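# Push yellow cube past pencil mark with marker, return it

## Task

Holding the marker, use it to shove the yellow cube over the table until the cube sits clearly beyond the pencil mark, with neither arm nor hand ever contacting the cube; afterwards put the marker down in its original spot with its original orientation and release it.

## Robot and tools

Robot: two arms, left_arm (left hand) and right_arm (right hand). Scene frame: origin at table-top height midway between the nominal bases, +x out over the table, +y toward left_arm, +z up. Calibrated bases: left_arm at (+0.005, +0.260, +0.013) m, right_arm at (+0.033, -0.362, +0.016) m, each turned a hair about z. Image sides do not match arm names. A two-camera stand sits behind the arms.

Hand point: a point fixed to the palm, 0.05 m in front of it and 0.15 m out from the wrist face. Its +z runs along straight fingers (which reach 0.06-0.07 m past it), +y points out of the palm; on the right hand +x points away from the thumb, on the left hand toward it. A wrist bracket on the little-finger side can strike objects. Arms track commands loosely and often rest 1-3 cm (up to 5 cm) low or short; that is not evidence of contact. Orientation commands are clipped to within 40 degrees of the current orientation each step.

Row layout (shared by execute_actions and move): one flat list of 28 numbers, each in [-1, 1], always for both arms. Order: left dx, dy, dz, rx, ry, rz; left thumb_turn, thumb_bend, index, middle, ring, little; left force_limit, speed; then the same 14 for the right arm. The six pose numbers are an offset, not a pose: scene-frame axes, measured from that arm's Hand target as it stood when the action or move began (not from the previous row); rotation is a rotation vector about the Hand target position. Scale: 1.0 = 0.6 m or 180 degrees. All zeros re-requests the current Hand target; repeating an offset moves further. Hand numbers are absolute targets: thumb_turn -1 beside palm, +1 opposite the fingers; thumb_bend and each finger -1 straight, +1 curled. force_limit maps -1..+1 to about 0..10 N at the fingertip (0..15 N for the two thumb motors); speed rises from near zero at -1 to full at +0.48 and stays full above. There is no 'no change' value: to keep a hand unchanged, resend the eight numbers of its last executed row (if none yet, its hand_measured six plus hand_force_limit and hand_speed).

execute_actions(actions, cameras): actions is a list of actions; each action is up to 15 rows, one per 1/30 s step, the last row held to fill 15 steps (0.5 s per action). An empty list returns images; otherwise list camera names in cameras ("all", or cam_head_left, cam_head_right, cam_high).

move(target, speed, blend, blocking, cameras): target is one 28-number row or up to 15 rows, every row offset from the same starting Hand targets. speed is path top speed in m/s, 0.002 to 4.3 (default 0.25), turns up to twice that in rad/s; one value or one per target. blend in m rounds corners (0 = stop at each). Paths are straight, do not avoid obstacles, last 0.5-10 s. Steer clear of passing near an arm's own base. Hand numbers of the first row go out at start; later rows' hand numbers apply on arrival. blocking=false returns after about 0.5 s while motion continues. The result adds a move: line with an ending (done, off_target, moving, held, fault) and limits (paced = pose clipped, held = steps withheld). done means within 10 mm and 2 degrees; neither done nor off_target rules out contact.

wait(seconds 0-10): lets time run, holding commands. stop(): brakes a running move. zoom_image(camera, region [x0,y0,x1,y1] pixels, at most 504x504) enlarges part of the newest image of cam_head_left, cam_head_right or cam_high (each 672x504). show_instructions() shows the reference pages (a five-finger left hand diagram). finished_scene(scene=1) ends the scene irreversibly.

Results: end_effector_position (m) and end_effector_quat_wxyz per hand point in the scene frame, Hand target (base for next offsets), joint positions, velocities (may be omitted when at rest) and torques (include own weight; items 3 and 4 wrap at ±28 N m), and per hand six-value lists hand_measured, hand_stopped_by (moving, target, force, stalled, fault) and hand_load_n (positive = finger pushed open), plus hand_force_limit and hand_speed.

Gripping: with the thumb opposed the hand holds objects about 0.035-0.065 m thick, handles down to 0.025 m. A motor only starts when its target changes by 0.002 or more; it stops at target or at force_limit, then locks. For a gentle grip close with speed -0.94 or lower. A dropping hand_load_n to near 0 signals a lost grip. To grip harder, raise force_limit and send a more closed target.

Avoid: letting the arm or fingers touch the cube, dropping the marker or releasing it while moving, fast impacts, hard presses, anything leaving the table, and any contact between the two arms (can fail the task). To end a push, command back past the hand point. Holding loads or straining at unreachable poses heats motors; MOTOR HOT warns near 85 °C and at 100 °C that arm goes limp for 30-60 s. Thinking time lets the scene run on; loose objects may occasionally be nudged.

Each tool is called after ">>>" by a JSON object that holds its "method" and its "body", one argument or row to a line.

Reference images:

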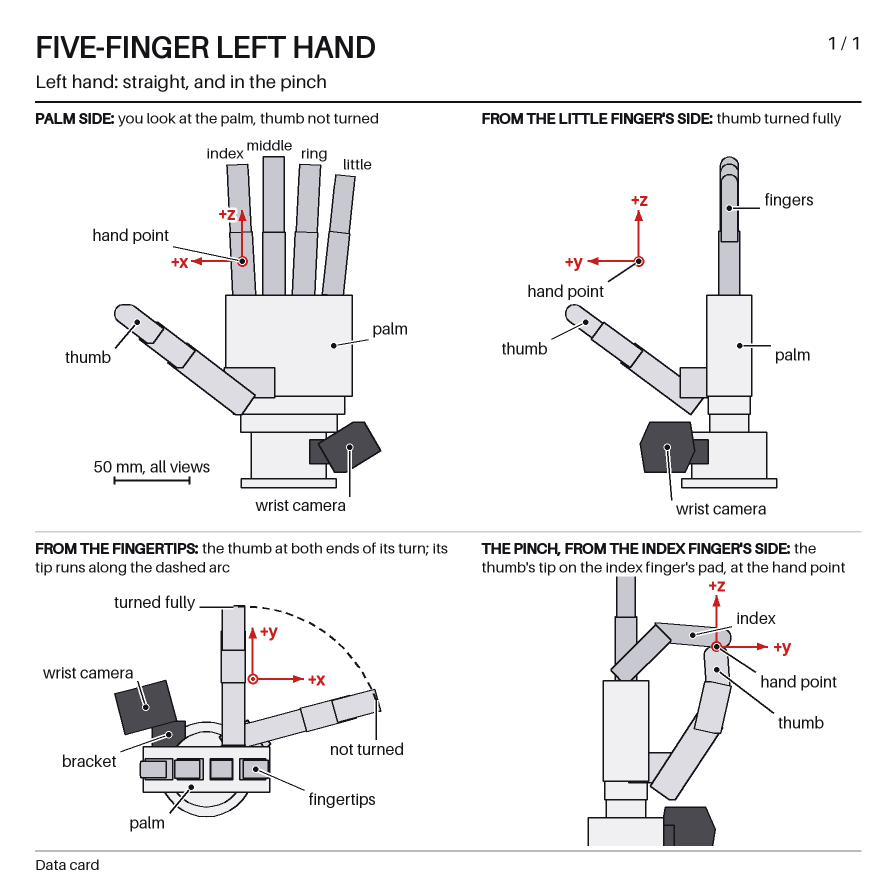

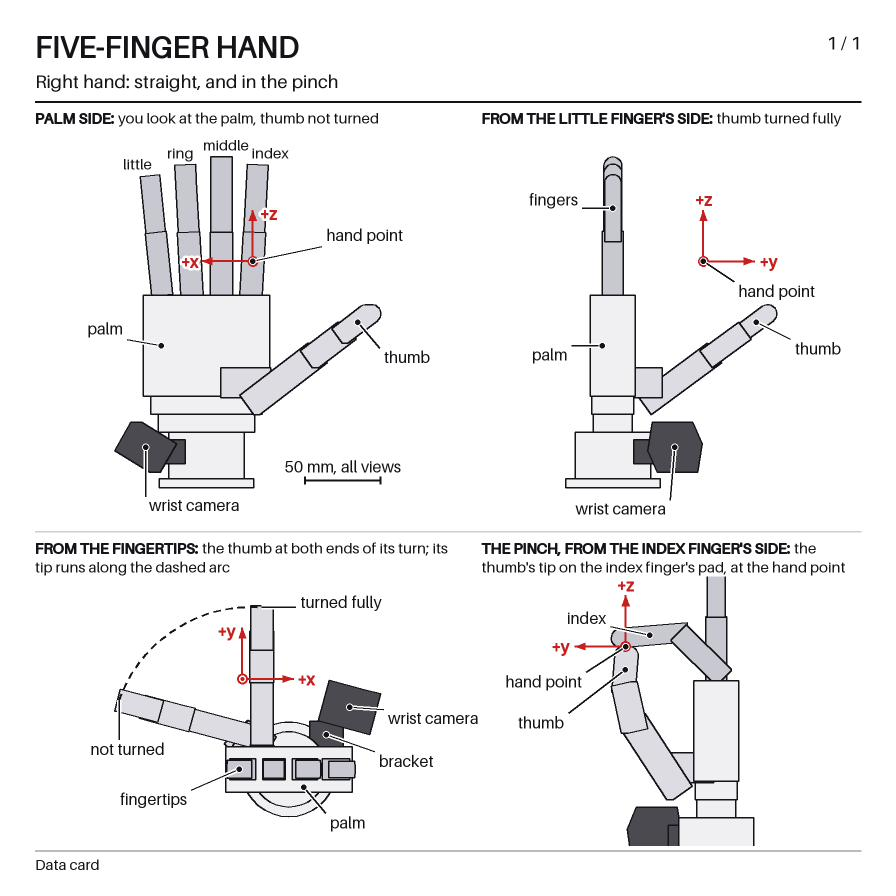

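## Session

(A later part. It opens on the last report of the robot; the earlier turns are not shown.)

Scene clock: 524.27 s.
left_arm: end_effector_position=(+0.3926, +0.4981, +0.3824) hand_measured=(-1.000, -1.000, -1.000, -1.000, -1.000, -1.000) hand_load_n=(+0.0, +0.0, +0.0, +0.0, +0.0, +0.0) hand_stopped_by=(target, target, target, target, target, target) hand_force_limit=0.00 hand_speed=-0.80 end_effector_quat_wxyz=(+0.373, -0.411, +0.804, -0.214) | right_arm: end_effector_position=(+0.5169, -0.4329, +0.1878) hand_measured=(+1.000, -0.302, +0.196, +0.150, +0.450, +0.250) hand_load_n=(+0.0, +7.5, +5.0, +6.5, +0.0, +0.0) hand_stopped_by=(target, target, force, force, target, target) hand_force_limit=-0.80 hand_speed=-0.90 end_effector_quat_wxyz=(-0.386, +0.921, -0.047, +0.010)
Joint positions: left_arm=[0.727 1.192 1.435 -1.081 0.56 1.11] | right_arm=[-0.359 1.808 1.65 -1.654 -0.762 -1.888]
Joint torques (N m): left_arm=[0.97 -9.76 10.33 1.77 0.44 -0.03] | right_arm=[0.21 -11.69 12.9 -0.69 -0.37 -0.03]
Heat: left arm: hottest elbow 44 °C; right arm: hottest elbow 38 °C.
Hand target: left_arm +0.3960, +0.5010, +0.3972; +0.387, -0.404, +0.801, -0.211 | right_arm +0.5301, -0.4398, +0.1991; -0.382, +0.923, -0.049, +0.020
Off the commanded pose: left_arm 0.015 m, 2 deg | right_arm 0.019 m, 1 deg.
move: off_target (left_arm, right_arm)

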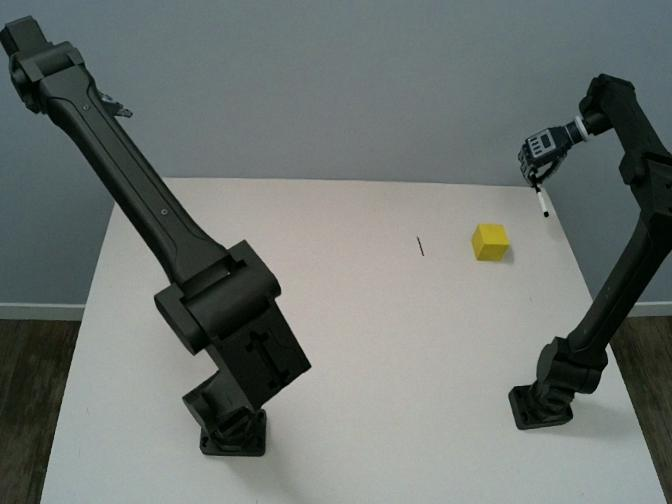

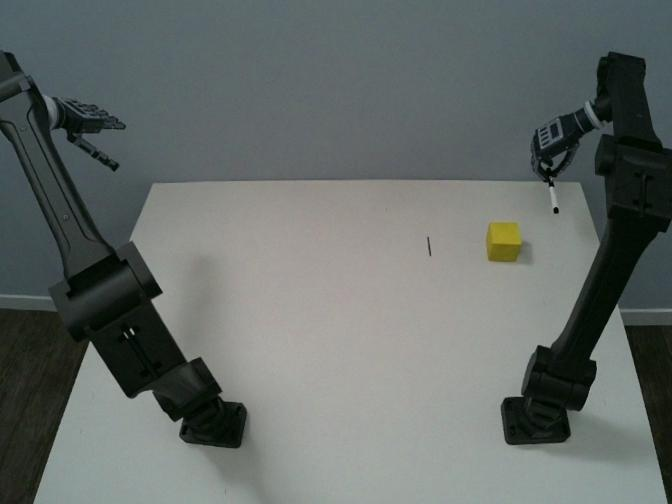

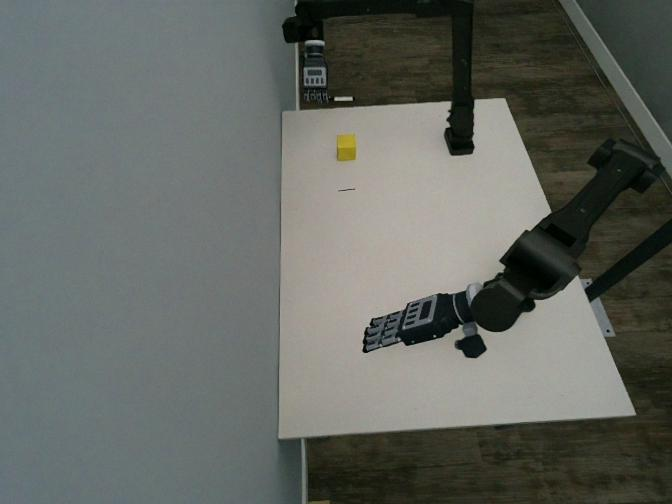

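>>> {"method": "move", "body": {
  "target": [0,0,0,0,0,0,-1,-1,-1,-1,-1,-1,0,-0.8,0.028,0.0,-0.25,0,0,0,1,-0.3,0.25,0.25,0.45,0.25,-0.8,-0.9],
  "cameras": ["all"],
  "speed": 0.12
}}

>>> {"method": "zoom_image", "body": {
  "camera": "cam_head_left",
  "region": [430, 160, 570, 290]
}}

>>> {"method": "zoom_image", "body": {
  "camera": "cam_head_right",
  "region": [450, 160, 590, 290]
}}

>>> {"method": "zoom_image", "body": {
  "camera": "cam_high",
  "region": [280, 80, 410, 210]
}}

Scene clock: 537.13 s.
left_arm: end_effector_position=(+0.3926, +0.4981, +0.3824) hand_measured=(-1.000, -1.000, -1.000, -1.000, -1.000, -1.000) hand_load_n=(-0.5, +0.0, +0.0, +0.0, +0.0, +0.0) hand_stopped_by=(target, target, target, target, target, target) hand_force_limit=0.00 hand_speed=-0.80 end_effector_quat_wxyz=(+0.373, -0.411, +0.804, -0.214) | right_arm: end_effector_position=(+0.5458, -0.4425, +0.0549) hand_measured=(+1.000, -0.302, +0.196, +0.150, +0.450, +0.250) hand_load_n=(+0.0, +7.0, +5.0, +6.5, +0.0, +0.0) hand_stopped_by=(target, target, force, force, target, target) hand_force_limit=-0.80 hand_speed=-0.90 end_effector_quat_wxyz=(-0.382, +0.923, -0.046, +0.022)
Joint positions: left_arm=[0.727 1.192 1.435 -1.081 0.56 1.11] | right_arm=[-0.359 1.968 1.53 -1.341 -0.762 -1.875]
Joint torques (N m): left_arm=[1.32 -8.59 10.26 1.69 0.38 -0.02] | right_arm=[0.91 -13.45 7.28 0.32 -0.43 -0.03]
Heat: left arm: hottest elbow 44 °C; right arm: hottest elbow 39 °C.
Hand target: left_arm +0.3960, +0.5010, +0.3972; +0.387, -0.404, +0.801, -0.211 | right_arm +0.5468, -0.4398, +0.0491; -0.382, +0.923, -0.049, +0.020
Off the commanded pose: left_arm 0.015 m, 2 deg | right_arm 0.006 m, 0 deg.
move: off_target (left_arm)

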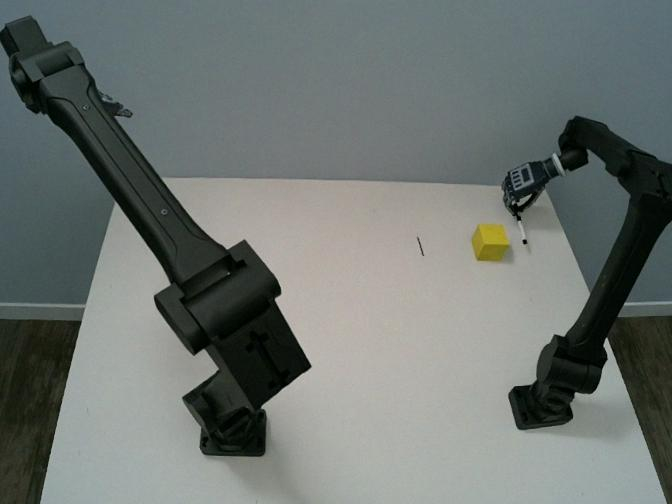

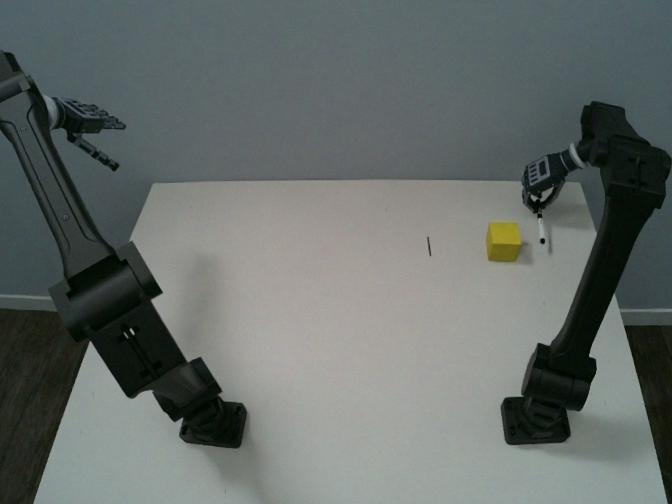

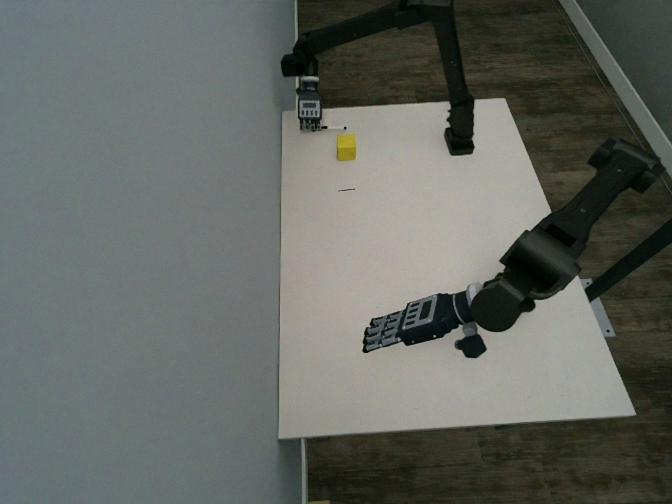

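Scaled by 3.600 from the camera's 672x504 image, which has a finer 960x720 frame.

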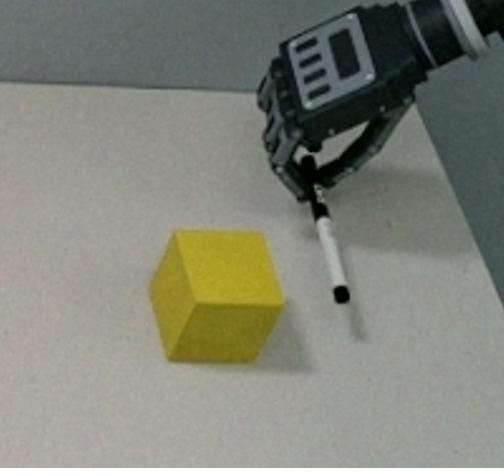

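Scaled by 3.600 from the camera's 672x504 image, which has a finer 960x720 frame.

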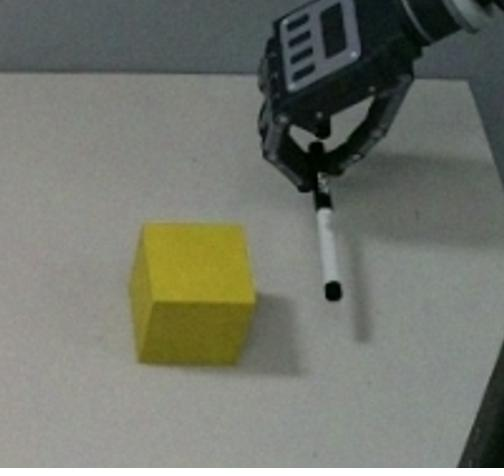

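Scaled by 3.877 from the camera's 672x504 image, which has a finer 960x720 frame.

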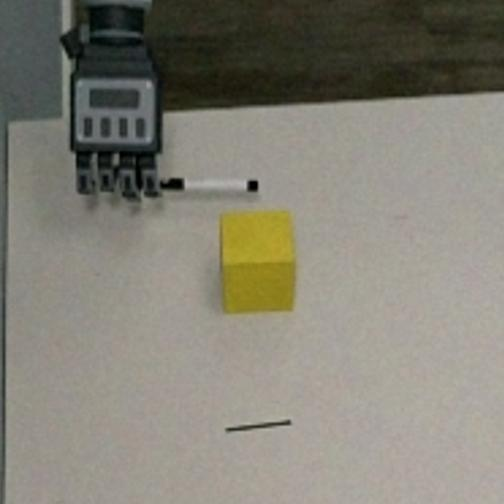

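>>> {"method": "move", "body": {
  "target": [0,0,0,0,0,0,-1,-1,-1,-1,-1,-1,0,-0.8,-0.042,0.0,-0.028,0,0,0,1,-0.3,0.25,0.25,0.45,0.25,-0.8,-0.9],
  "cameras": ["all"],
  "speed": 0.12
}}

>>> {"method": "zoom_image", "body": {
  "camera": "cam_head_left",
  "region": [430, 160, 570, 290]
}}

>>> {"method": "zoom_image", "body": {
  "camera": "cam_high",
  "region": [280, 80, 410, 210]
}}

Scene clock: 547.73 s.
left_arm: end_effector_position=(+0.3926, +0.4981, +0.3824) hand_measured=(-1.000, -1.000, -1.000, -1.000, -1.000, -1.000) hand_load_n=(+0.0, +0.0, +0.0, +0.0, +0.0, +0.0) hand_stopped_by=(target, target, target, target, target, target) hand_force_limit=0.00 hand_speed=-0.80 end_effector_quat_wxyz=(+0.373, -0.411, +0.804, -0.214) | right_arm: end_effector_position=(+0.5190, -0.4339, +0.0244) hand_measured=(+1.000, -0.302, +0.196, +0.150, +0.450, +0.250) hand_load_n=(-0.5, +7.0, +5.0, +6.0, +0.0, +0.0) hand_stopped_by=(target, target, force, force, target, target) hand_force_limit=-0.80 hand_speed=-0.90 end_effector_quat_wxyz=(-0.386, +0.921, -0.054, +0.004)
Joint positions: left_arm=[0.727 1.192 1.435 -1.081 0.56 1.11] | right_arm=[-0.359 1.968 1.432 -1.284 -0.76 -1.876]
Joint torques (N m): left_arm=[0.85 -9.29 10.32 1.8 0.4 0] | right_arm=[-0.26 -15.5 6.52 0.25 -0.37 -0.2]
Heat: left arm: hottest elbow 44 °C; right arm: hottest elbow 38 °C.
Hand target: left_arm +0.3960, +0.5010, +0.3972; +0.387, -0.404, +0.801, -0.211 | right_arm +0.5216, -0.4397, +0.0322; -0.382, +0.923, -0.049, +0.020
Off the commanded pose: left_arm 0.015 m, 2 deg | right_arm 0.010 m, 2 deg.
move: off_target (left_arm)

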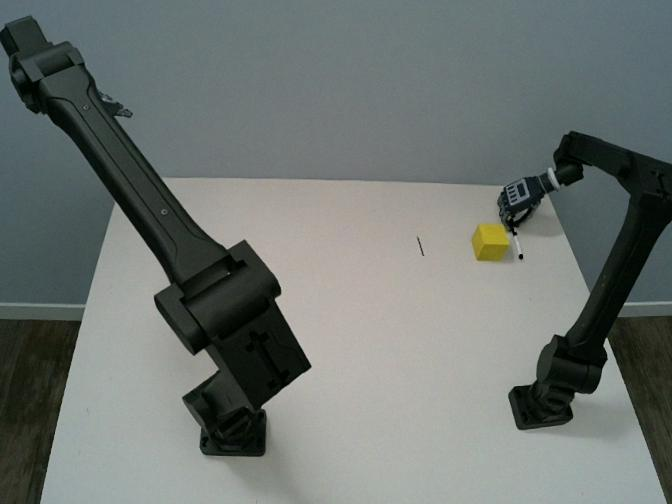

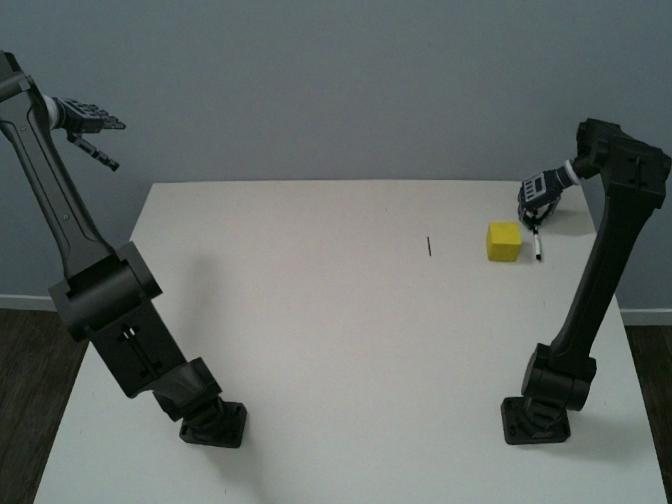

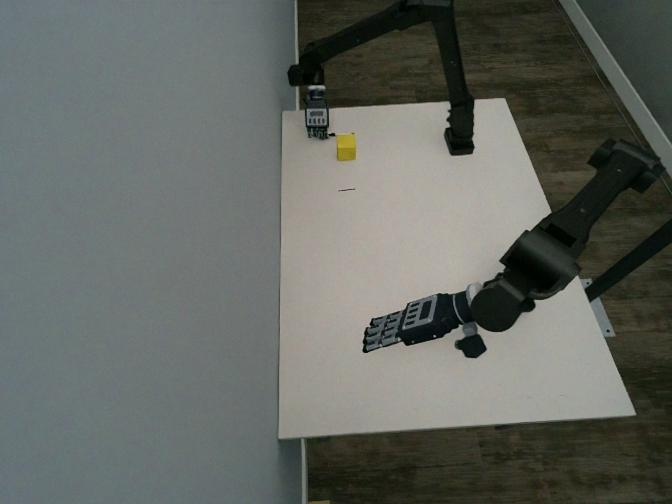

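Scaled by 3.600 from the camera's 672x504 image, which has a finer 960x720 frame.

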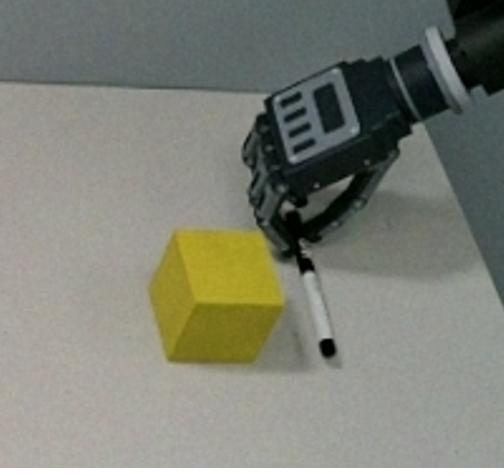

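Scaled by 3.877 from the camera's 672x504 image, which has a finer 960x720 frame.

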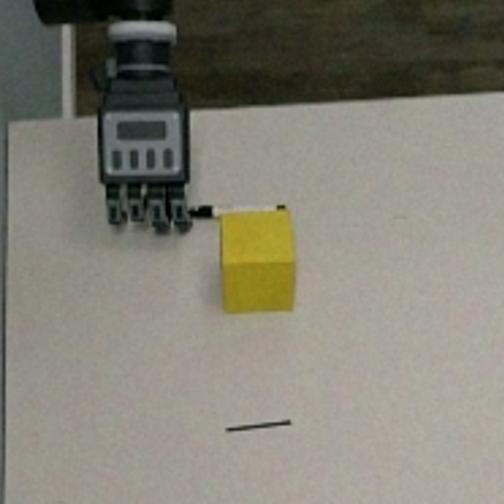

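>>> {"method": "move", "body": {
  "target": [
    [0,0,0,0,0,0,-1,-1,-1,-1,-1,-1,0,-0.8,0.0,0.0,0.015,0,0,0,1,-0.3,0.25,0.25,0.45,0.25,-0.8,-0.9],
    [0,0,0,0,0,0,-1,-1,-1,-1,-1,-1,0,-0.8,0.0,0.167,0.015,0,0,0,1,-0.3,0.25,0.25,0.45,0.25,-0.8,-0.9]
  ],
  "cameras": ["all"],
  "speed": 0.06
}}

>>> {"method": "zoom_image", "body": {
  "camera": "cam_head_left",
  "region": [400, 160, 540, 290]
}}

>>> {"method": "zoom_image", "body": {
  "camera": "cam_high",
  "region": [280, 80, 410, 210]
}}

Scene clock: 561.90 s.
left_arm: end_effector_position=(+0.3926, +0.4981, +0.3824) hand_measured=(-1.000, -1.000, -1.000, -1.000, -1.000, -1.000) hand_load_n=(+0.0, +0.0, +0.0, +0.0, +0.0, +0.0) hand_stopped_by=(target, target, target, target, target, target) hand_force_limit=0.00 hand_speed=-0.80 end_effector_quat_wxyz=(+0.373, -0.411, +0.804, -0.214) | right_arm: end_effector_position=(+0.5198, -0.3451, +0.0324) hand_measured=(+1.000, -0.302, +0.196, +0.150, +0.450, +0.250) hand_load_n=(+0.0, +6.5, +3.5, +7.0, +0.0, +0.0) hand_stopped_by=(target, target, force, force, target, target) hand_force_limit=-0.80 hand_speed=-0.90 end_effector_quat_wxyz=(-0.382, +0.923, -0.052, +0.011)
Joint positions: left_arm=[0.727 1.192 1.435 -1.081 0.56 1.11] | right_arm=[-0.193 1.871 1.313 -1.083 -0.781 -1.643]
Joint torques (N m): left_arm=[0.15 -9.29 10.4 1.73 0.41 -0.05] | right_arm=[1.2 -14.62 6.68 0.57 -0.56 0.02]
Heat: left arm: hottest elbow 44 °C; right arm: hottest shoulder 39 °C.
Hand target: left_arm +0.3960, +0.5010, +0.3972; +0.387, -0.404, +0.801, -0.211 | right_arm +0.5218, -0.3397, +0.0413; -0.382, +0.923, -0.049, +0.020
Off the commanded pose: left_arm 0.015 m, 2 deg | right_arm 0.011 m, 1 deg.
move: off_target (left_arm, right_arm)

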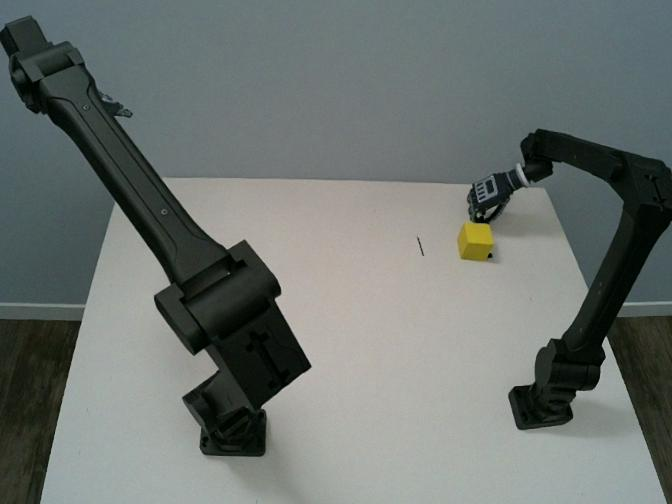

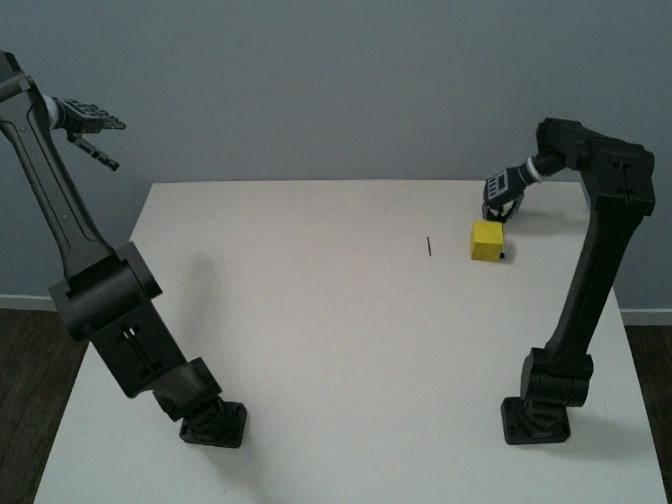

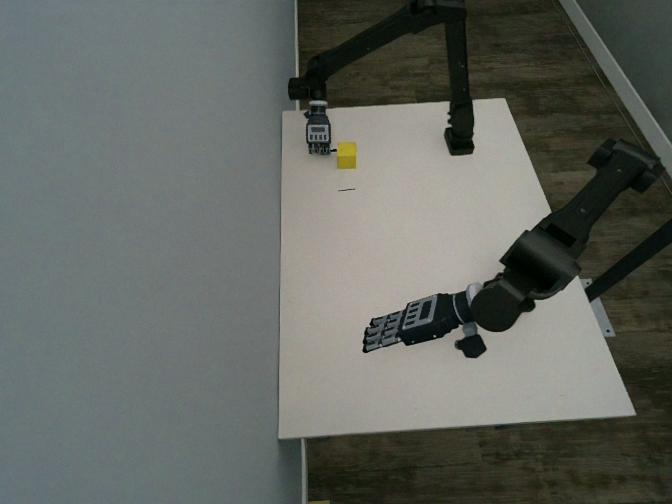

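Scaled by 3.600 from the camera's 672x504 image, which has a finer 960x720 frame.

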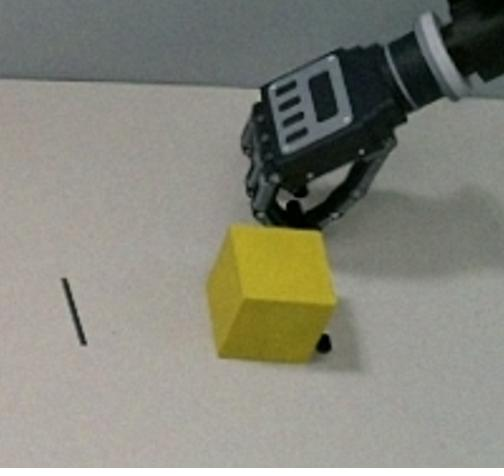

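Scaled by 3.877 from the camera's 672x504 image, which has a finer 960x720 frame.

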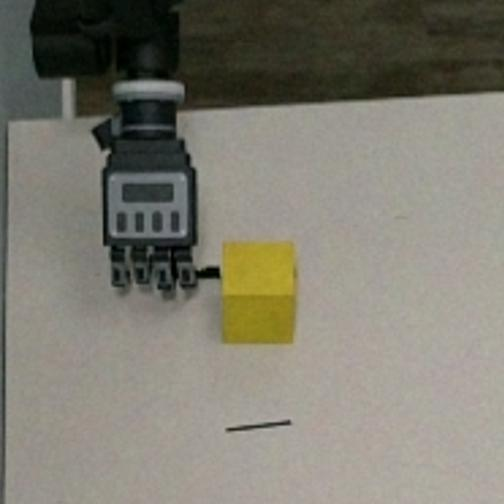

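>>> {"method": "move", "body": {
  "target": [0,0,0,0,0,0,-1,-1,-1,-1,-1,-1,0,-0.8,0.0,0.25,0.0,0,0,0,1,-0.3,0.25,0.25,0.45,0.25,-0.8,-0.9],
  "cameras": ["all"],
  "speed": 0.06
}}

>>> {"method": "zoom_image", "body": {
  "camera": "cam_head_left",
  "region": [370, 160, 510, 290]
}}

>>> {"method": "zoom_image", "body": {
  "camera": "cam_high",
  "region": [280, 80, 410, 210]
}}

Scene clock: 571.77 s.
left_arm: end_effector_position=(+0.3926, +0.4981, +0.3824) hand_measured=(-1.000, -1.000, -1.000, -1.000, -1.000, -1.000) hand_load_n=(+0.0, +0.0, +0.0, +0.0, +0.0, +0.0) hand_stopped_by=(target, target, target, target, target, target) hand_force_limit=0.00 hand_speed=-0.80 end_effector_quat_wxyz=(+0.373, -0.411, +0.804, -0.214) | right_arm: end_effector_position=(+0.5203, -0.1956, +0.0322) hand_measured=(+1.000, -0.302, +0.196, +0.150, +0.450, +0.250) hand_load_n=(+0.0, +6.5, +3.5, +7.0, +0.0, +0.0) hand_stopped_by=(target, target, force, force, target, target) hand_force_limit=-0.80 hand_speed=-0.90 end_effector_quat_wxyz=(-0.379, +0.924, -0.053, +0.010)
Joint positions: left_arm=[0.727 1.192 1.435 -1.081 0.56 1.11] | right_arm=[0.099 1.826 1.24 -0.775 -0.754 -1.237]
Joint torques (N m): left_arm=[1.26 -9.05 10.25 1.87 0.42 -0.06] | right_arm=[1.2 -14.27 7.04 1.16 -0.43 0.01]
Heat: left arm: hottest elbow 44 °C; right arm: hottest shoulder 39 °C.
Hand target: left_arm +0.3960, +0.5010, +0.3972; +0.387, -0.404, +0.801, -0.211 | right_arm +0.5217, -0.1897, +0.0414; -0.382, +0.923, -0.049, +0.020
Off the commanded pose: left_arm 0.015 m, 2 deg | right_arm 0.011 m, 1 deg.
move: off_target (left_arm, right_arm)

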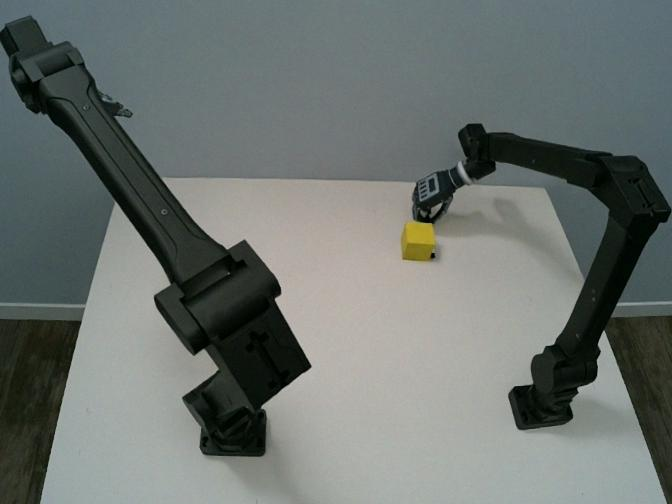

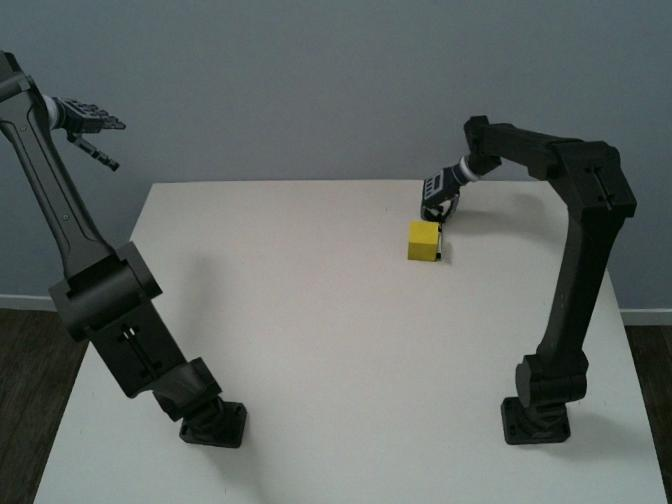

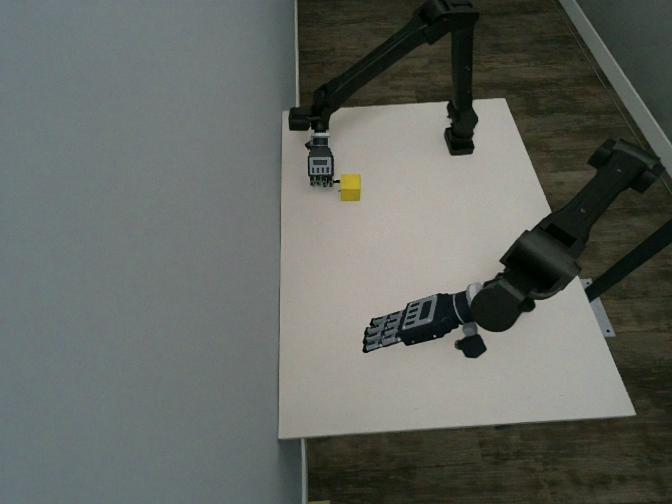

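Scaled by 3.600 from the camera's 672x504 image, which has a finer 960x720 frame.

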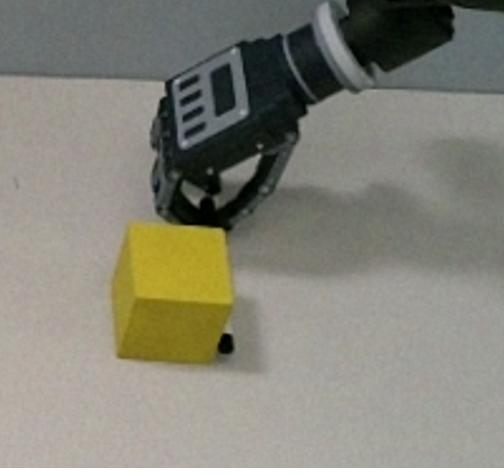

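Scaled by 3.877 from the camera's 672x504 image, which has a finer 960x720 frame.

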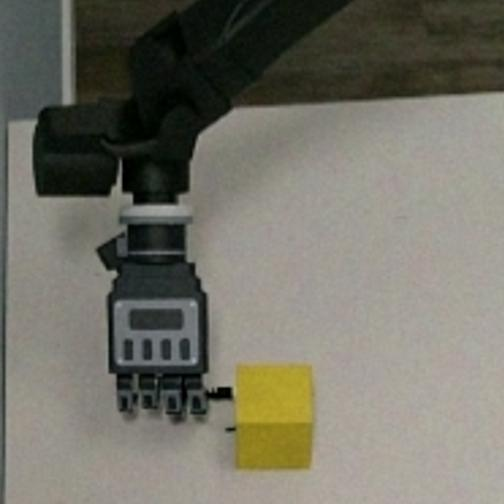

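>>> {"method": "move", "body": {
  "target": [0,0,0,0,0,0,-1,-1,-1,-1,-1,-1,0,-0.8,0.0,0.233,0.0,0,0,0,1,-0.3,0.25,0.25,0.45,0.25,-0.8,-0.9],
  "cameras": ["all"],
  "speed": 0.06
}}

>>> {"method": "zoom_image", "body": {
  "camera": "cam_head_left",
  "region": [320, 160, 460, 290]
}}

>>> {"method": "zoom_image", "body": {
  "camera": "cam_high",
  "region": [280, 120, 410, 250]
}}

Scene clock: 580.13 s.
left_arm: end_effector_position=(+0.3926, +0.4981, +0.3824) hand_measured=(-1.000, -1.000, -1.000, -1.000, -1.000, -1.000) hand_load_n=(-0.5, +0.0, +0.0, +0.0, +0.0, +0.0) hand_stopped_by=(target, target, target, target, target, target) hand_force_limit=0.00 hand_speed=-0.80 end_effector_quat_wxyz=(+0.373, -0.411, +0.804, -0.214) | right_arm: end_effector_position=(+0.4984, -0.0668, +0.0292) hand_measured=(+1.000, -0.302, +0.196, +0.150, +0.450, +0.250) hand_load_n=(+0.0, +6.5, +3.5, +7.0, +0.0, +0.0) hand_stopped_by=(target, target, force, force, target, target) hand_force_limit=-0.80 hand_speed=-0.90 end_effector_quat_wxyz=(-0.370, +0.927, -0.057, +0.000)
Joint positions: left_arm=[0.727 1.192 1.435 -1.081 0.56 1.11] | right_arm=[0.351 1.843 1.248 -0.585 -0.668 -0.922]
Joint torques (N m): left_arm=[1.14 -8.64 10.24 1.78 0.37 -0.02] | right_arm=[1.26 -11.87 12.41 1.54 -0.34 0.01]
Heat: left arm: hottest elbow 45 °C; right arm: hottest shoulder 38 °C.
Hand target: left_arm +0.3960, +0.5010, +0.3972; +0.387, -0.404, +0.801, -0.211 | right_arm +0.5216, -0.0498, +0.0414; -0.382, +0.923, -0.049, +0.020
Off the commanded pose: left_arm 0.015 m, 2 deg | right_arm 0.031 m, 3 deg.
move: off_target (left_arm, right_arm)

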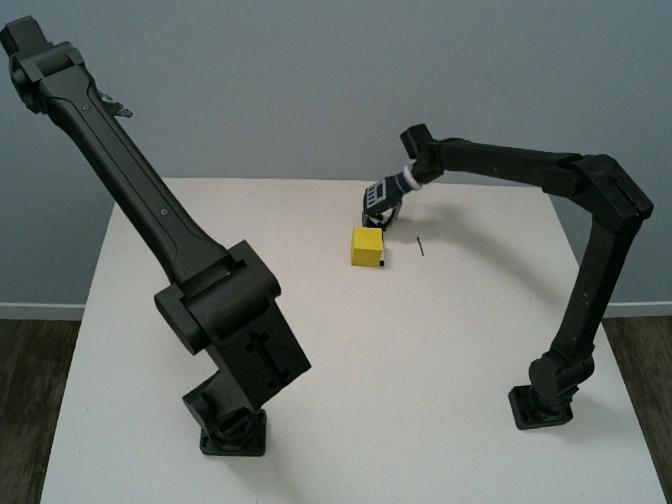

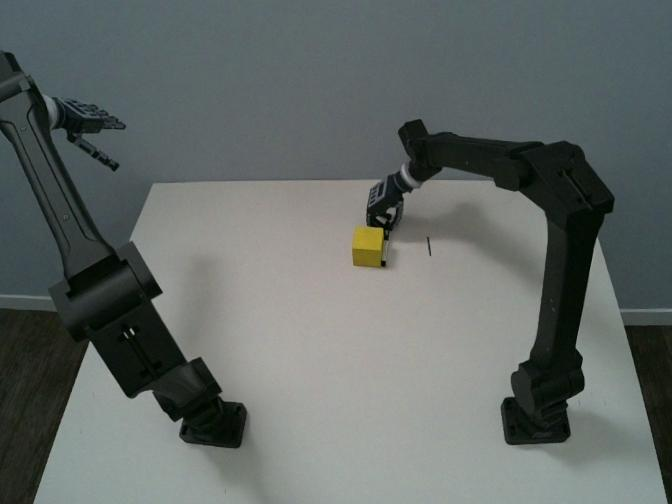

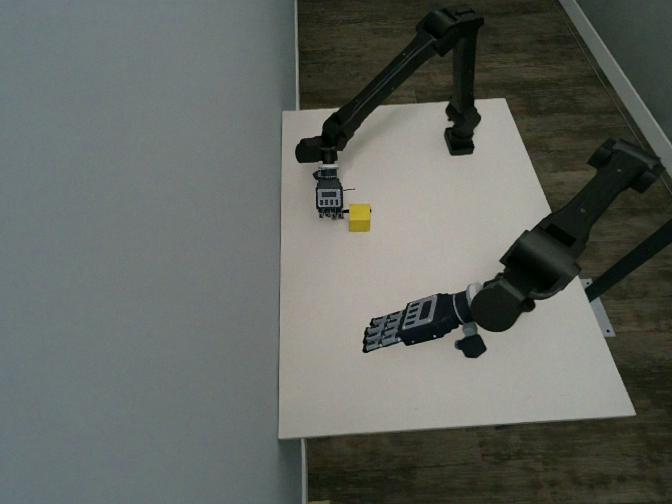

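Scaled by 3.600 from the camera's 672x504 image, which has a finer 960x720 frame.

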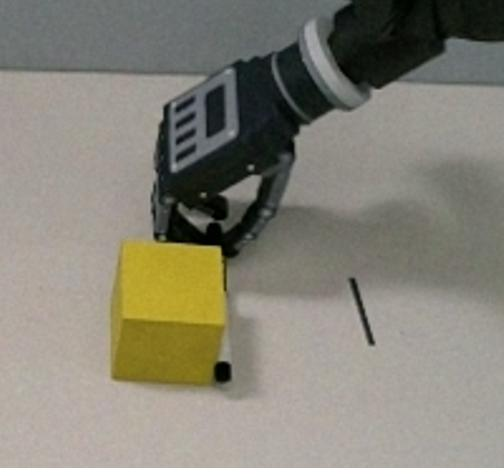

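Scaled by 3.877 from the camera's 672x504 image, which has a finer 960x720 frame.

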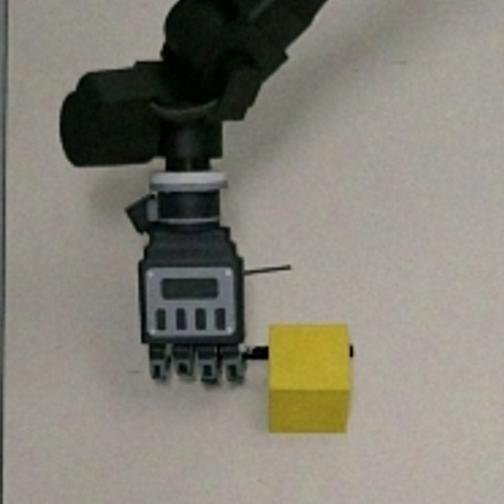

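>>> {"method": "move", "body": {
  "target": [0,0,0,0,0,0,-1,-1,-1,-1,-1,-1,0,-0.8,0.0,0.075,0.0,0,0,0,1,-0.3,0.25,0.25,0.45,0.25,-0.8,-0.9],
  "cameras": ["all"],
  "speed": 0.06
}}

>>> {"method": "zoom_image", "body": {
  "camera": "cam_head_left",
  "region": [320, 160, 460, 290]
}}

Scene clock: 588.43 s.
left_arm: end_effector_position=(+0.3926, +0.4981, +0.3824) hand_measured=(-1.000, -1.000, -1.000, -1.000, -1.000, -1.000) hand_load_n=(+0.0, +0.0, +0.0, +0.0, +0.0, +0.0) hand_stopped_by=(target, target, target, target, target, target) hand_force_limit=0.00 hand_speed=-0.80 end_effector_quat_wxyz=(+0.373, -0.411, +0.804, -0.214) | right_arm: end_effector_position=(+0.4997, -0.0242, +0.0289) hand_measured=(+1.000, -0.302, +0.196, +0.150, +0.450, +0.250) hand_load_n=(-0.5, +6.5, +3.0, +7.5, +0.0, +0.0) hand_stopped_by=(target, target, force, force, target, target) hand_force_limit=-0.80 hand_speed=-0.90 end_effector_quat_wxyz=(-0.368, +0.928, -0.058, +0.000)
Joint positions: left_arm=[0.727 1.192 1.435 -1.081 0.56 1.11] | right_arm=[0.423 1.879 1.3 -0.552 -0.635 -0.84]
Joint torques (N m): left_arm=[0.85 -8.82 10.29 1.72 0.41 -0.07] | right_arm=[1.38 -12.34 12.62 1.63 -0.29 -0.01]
Heat: left arm: hottest elbow 45 °C; right arm: hottest elbow 39 °C.
Hand target: left_arm +0.3960, +0.5010, +0.3972; +0.387, -0.404, +0.801, -0.211 | right_arm +0.5216, -0.0049, +0.0414; -0.382, +0.923, -0.049, +0.020
Off the commanded pose: left_arm 0.015 m, 2 deg | right_arm 0.032 m, 3 deg.
move: off_target (left_arm, right_arm)

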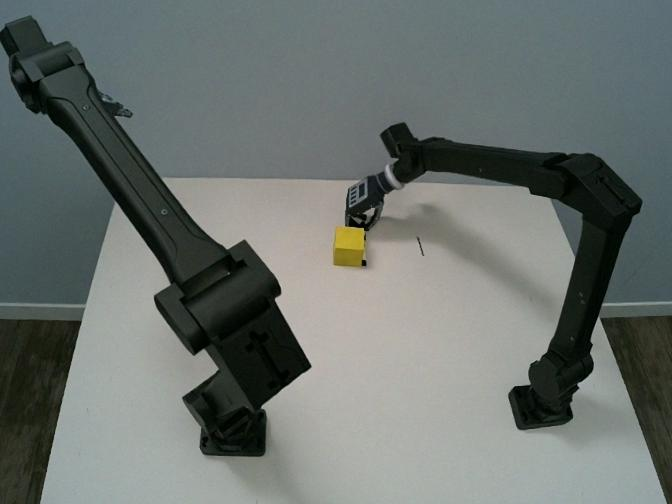

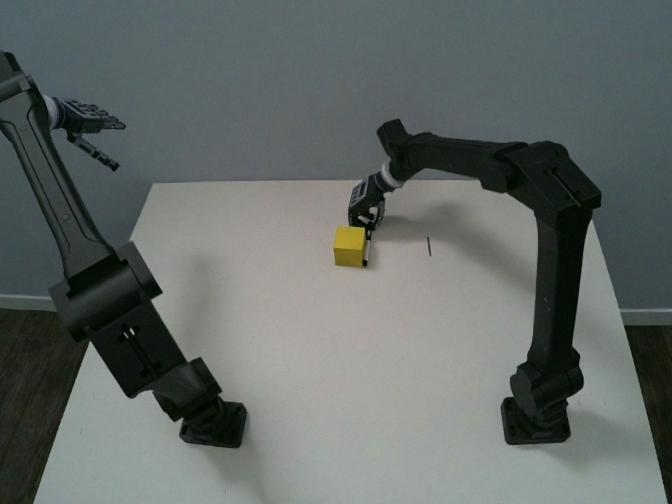

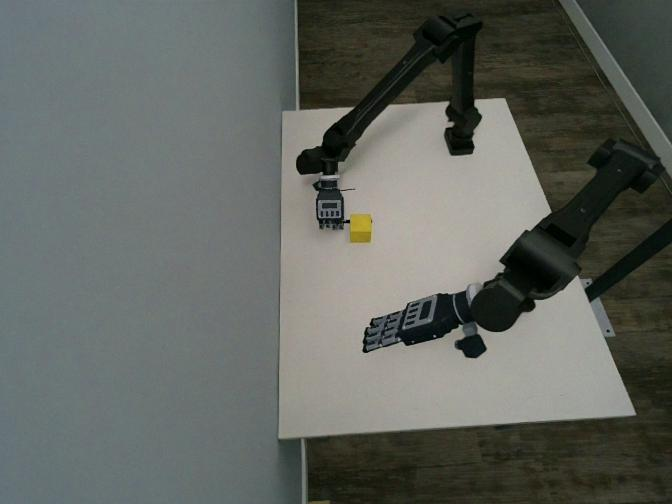

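Scaled by 3.600 from the camera's 672x504 image, which has a finer 960x720 frame.

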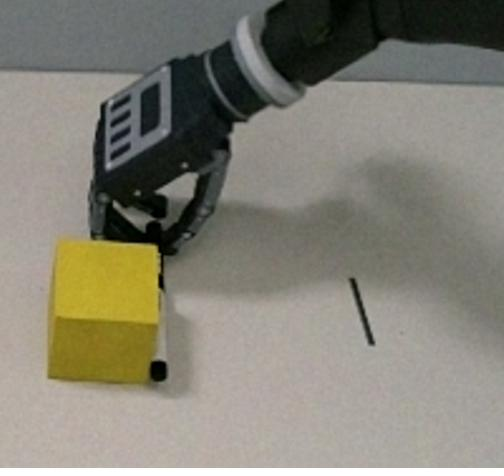

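>>> {"method": "move", "body": {
  "target": [
    [0,0,0,0,0,0,-1,-1,-1,-1,-1,-1,0,-0.8,0.0,-0.1,0.0,0,0,0,1,-0.3,0.25,0.25,0.45,0.25,-0.8,-0.9],
    [0,0,0,0,0,0,-1,-1,-1,-1,-1,-1,0,-0.8,0.0,-0.1585,0.231,0,0,0,1,-0.3,0.25,0.25,0.45,0.25,-0.8,-0.9],
    [0,0,0,0,0,0,-1,-1,-1,-1,-1,-1,0,-0.8,-0.173,-0.303,0.231,0.1392,0.007,0.0967,1,-0.3,0.25,0.25,0.45,0.25,-0.8,-0.9],
    [0,0,0,0,0,0,-1,-1,-1,-1,-1,-1,0,-0.8,-0.173,-0.303,0.08,0.1392,0.007,0.0967,1,-0.3,0.25,0.25,0.45,0.25,-0.8,-0.9]
  ],
  "cameras": ["all"],
  "speed": 0.13,
  "blend": [0.01,0.03,0.03,0.03]
}}

>>> {"method": "zoom_image", "body": {
  "camera": "cam_head_left",
  "region": [395, 220, 475, 300]
}}

>>> {"method": "zoom_image", "body": {
  "camera": "cam_head_right",
  "region": [395, 220, 475, 300]
}}

>>> {"method": "zoom_image", "body": {
  "camera": "cam_high",
  "region": [320, 120, 410, 210]
}}

Scene clock: 609.50 s.
left_arm: end_effector_position=(+0.3926, +0.4981, +0.3824) hand_measured=(-1.000, -1.000, -1.000, -1.000, -1.000, -1.000) hand_load_n=(+0.0, +0.0, +0.0, +0.0, +0.0, +0.0) hand_stopped_by=(target, target, target, target, target, target) hand_force_limit=0.00 hand_speed=-0.80 end_effector_quat_wxyz=(+0.373, -0.411, +0.804, -0.214) | right_arm: end_effector_position=(+0.4147, -0.1826, +0.0947) hand_measured=(+1.000, -0.302, +0.196, +0.150, +0.450, +0.250) hand_load_n=(+0.5, +7.0, +4.0, +6.5, +0.0, +0.0) hand_stopped_by=(target, target, force, force, target, target) hand_force_limit=-0.80 hand_speed=-0.90 end_effector_quat_wxyz=(-0.569, +0.816, +0.085, -0.064)
Joint positions: left_arm=[0.727 1.192 1.435 -1.081 0.56 1.11] | right_arm=[0.026 1.768 1.16 -1.355 -1.188 -1.981]
Joint torques (N m): left_arm=[0.91 -9.05 10.39 1.72 0.36 -0.02] | right_arm=[-0.26 -10.05 6.3 0.17 -0.65 -0.21]
Heat: left arm: hottest elbow 45 °C; right arm: hottest elbow 41 °C.
Hand target: left_arm +0.3960, +0.5010, +0.3972; +0.387, -0.404, +0.801, -0.211 | right_arm +0.4178, -0.1867, +0.0893; -0.570, +0.815, +0.083, -0.058
Off the commanded pose: left_arm 0.015 m, 2 deg | right_arm 0.007 m, 1 deg.
move: off_target (left_arm)

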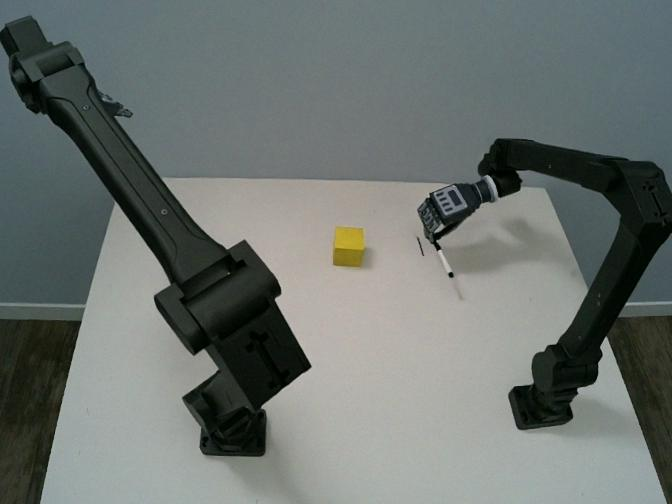

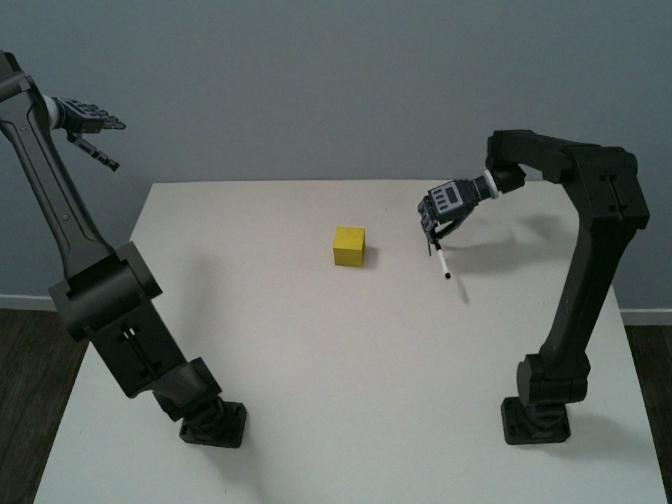

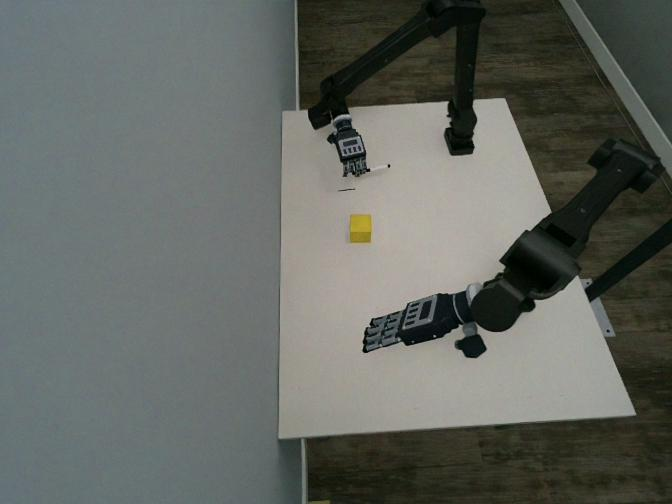

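Scaled by 6.300 from the camera's 672x504 image, which has a finer 960x720 frame.

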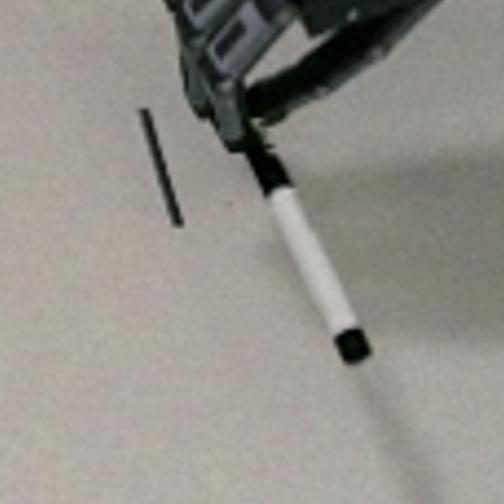

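Scaled by 6.300 from the camera's 672x504 image, which has a finer 960x720 frame.

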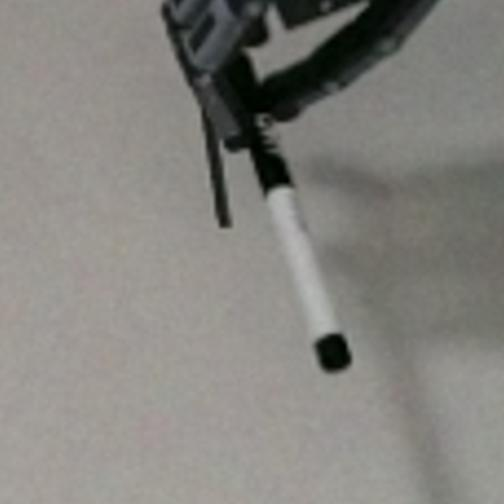

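Scaled by 5.600 from the camera's 672x504 image, which has a finer 960x720 frame.

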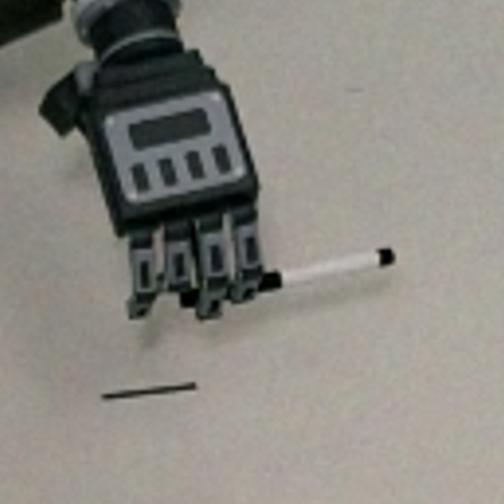

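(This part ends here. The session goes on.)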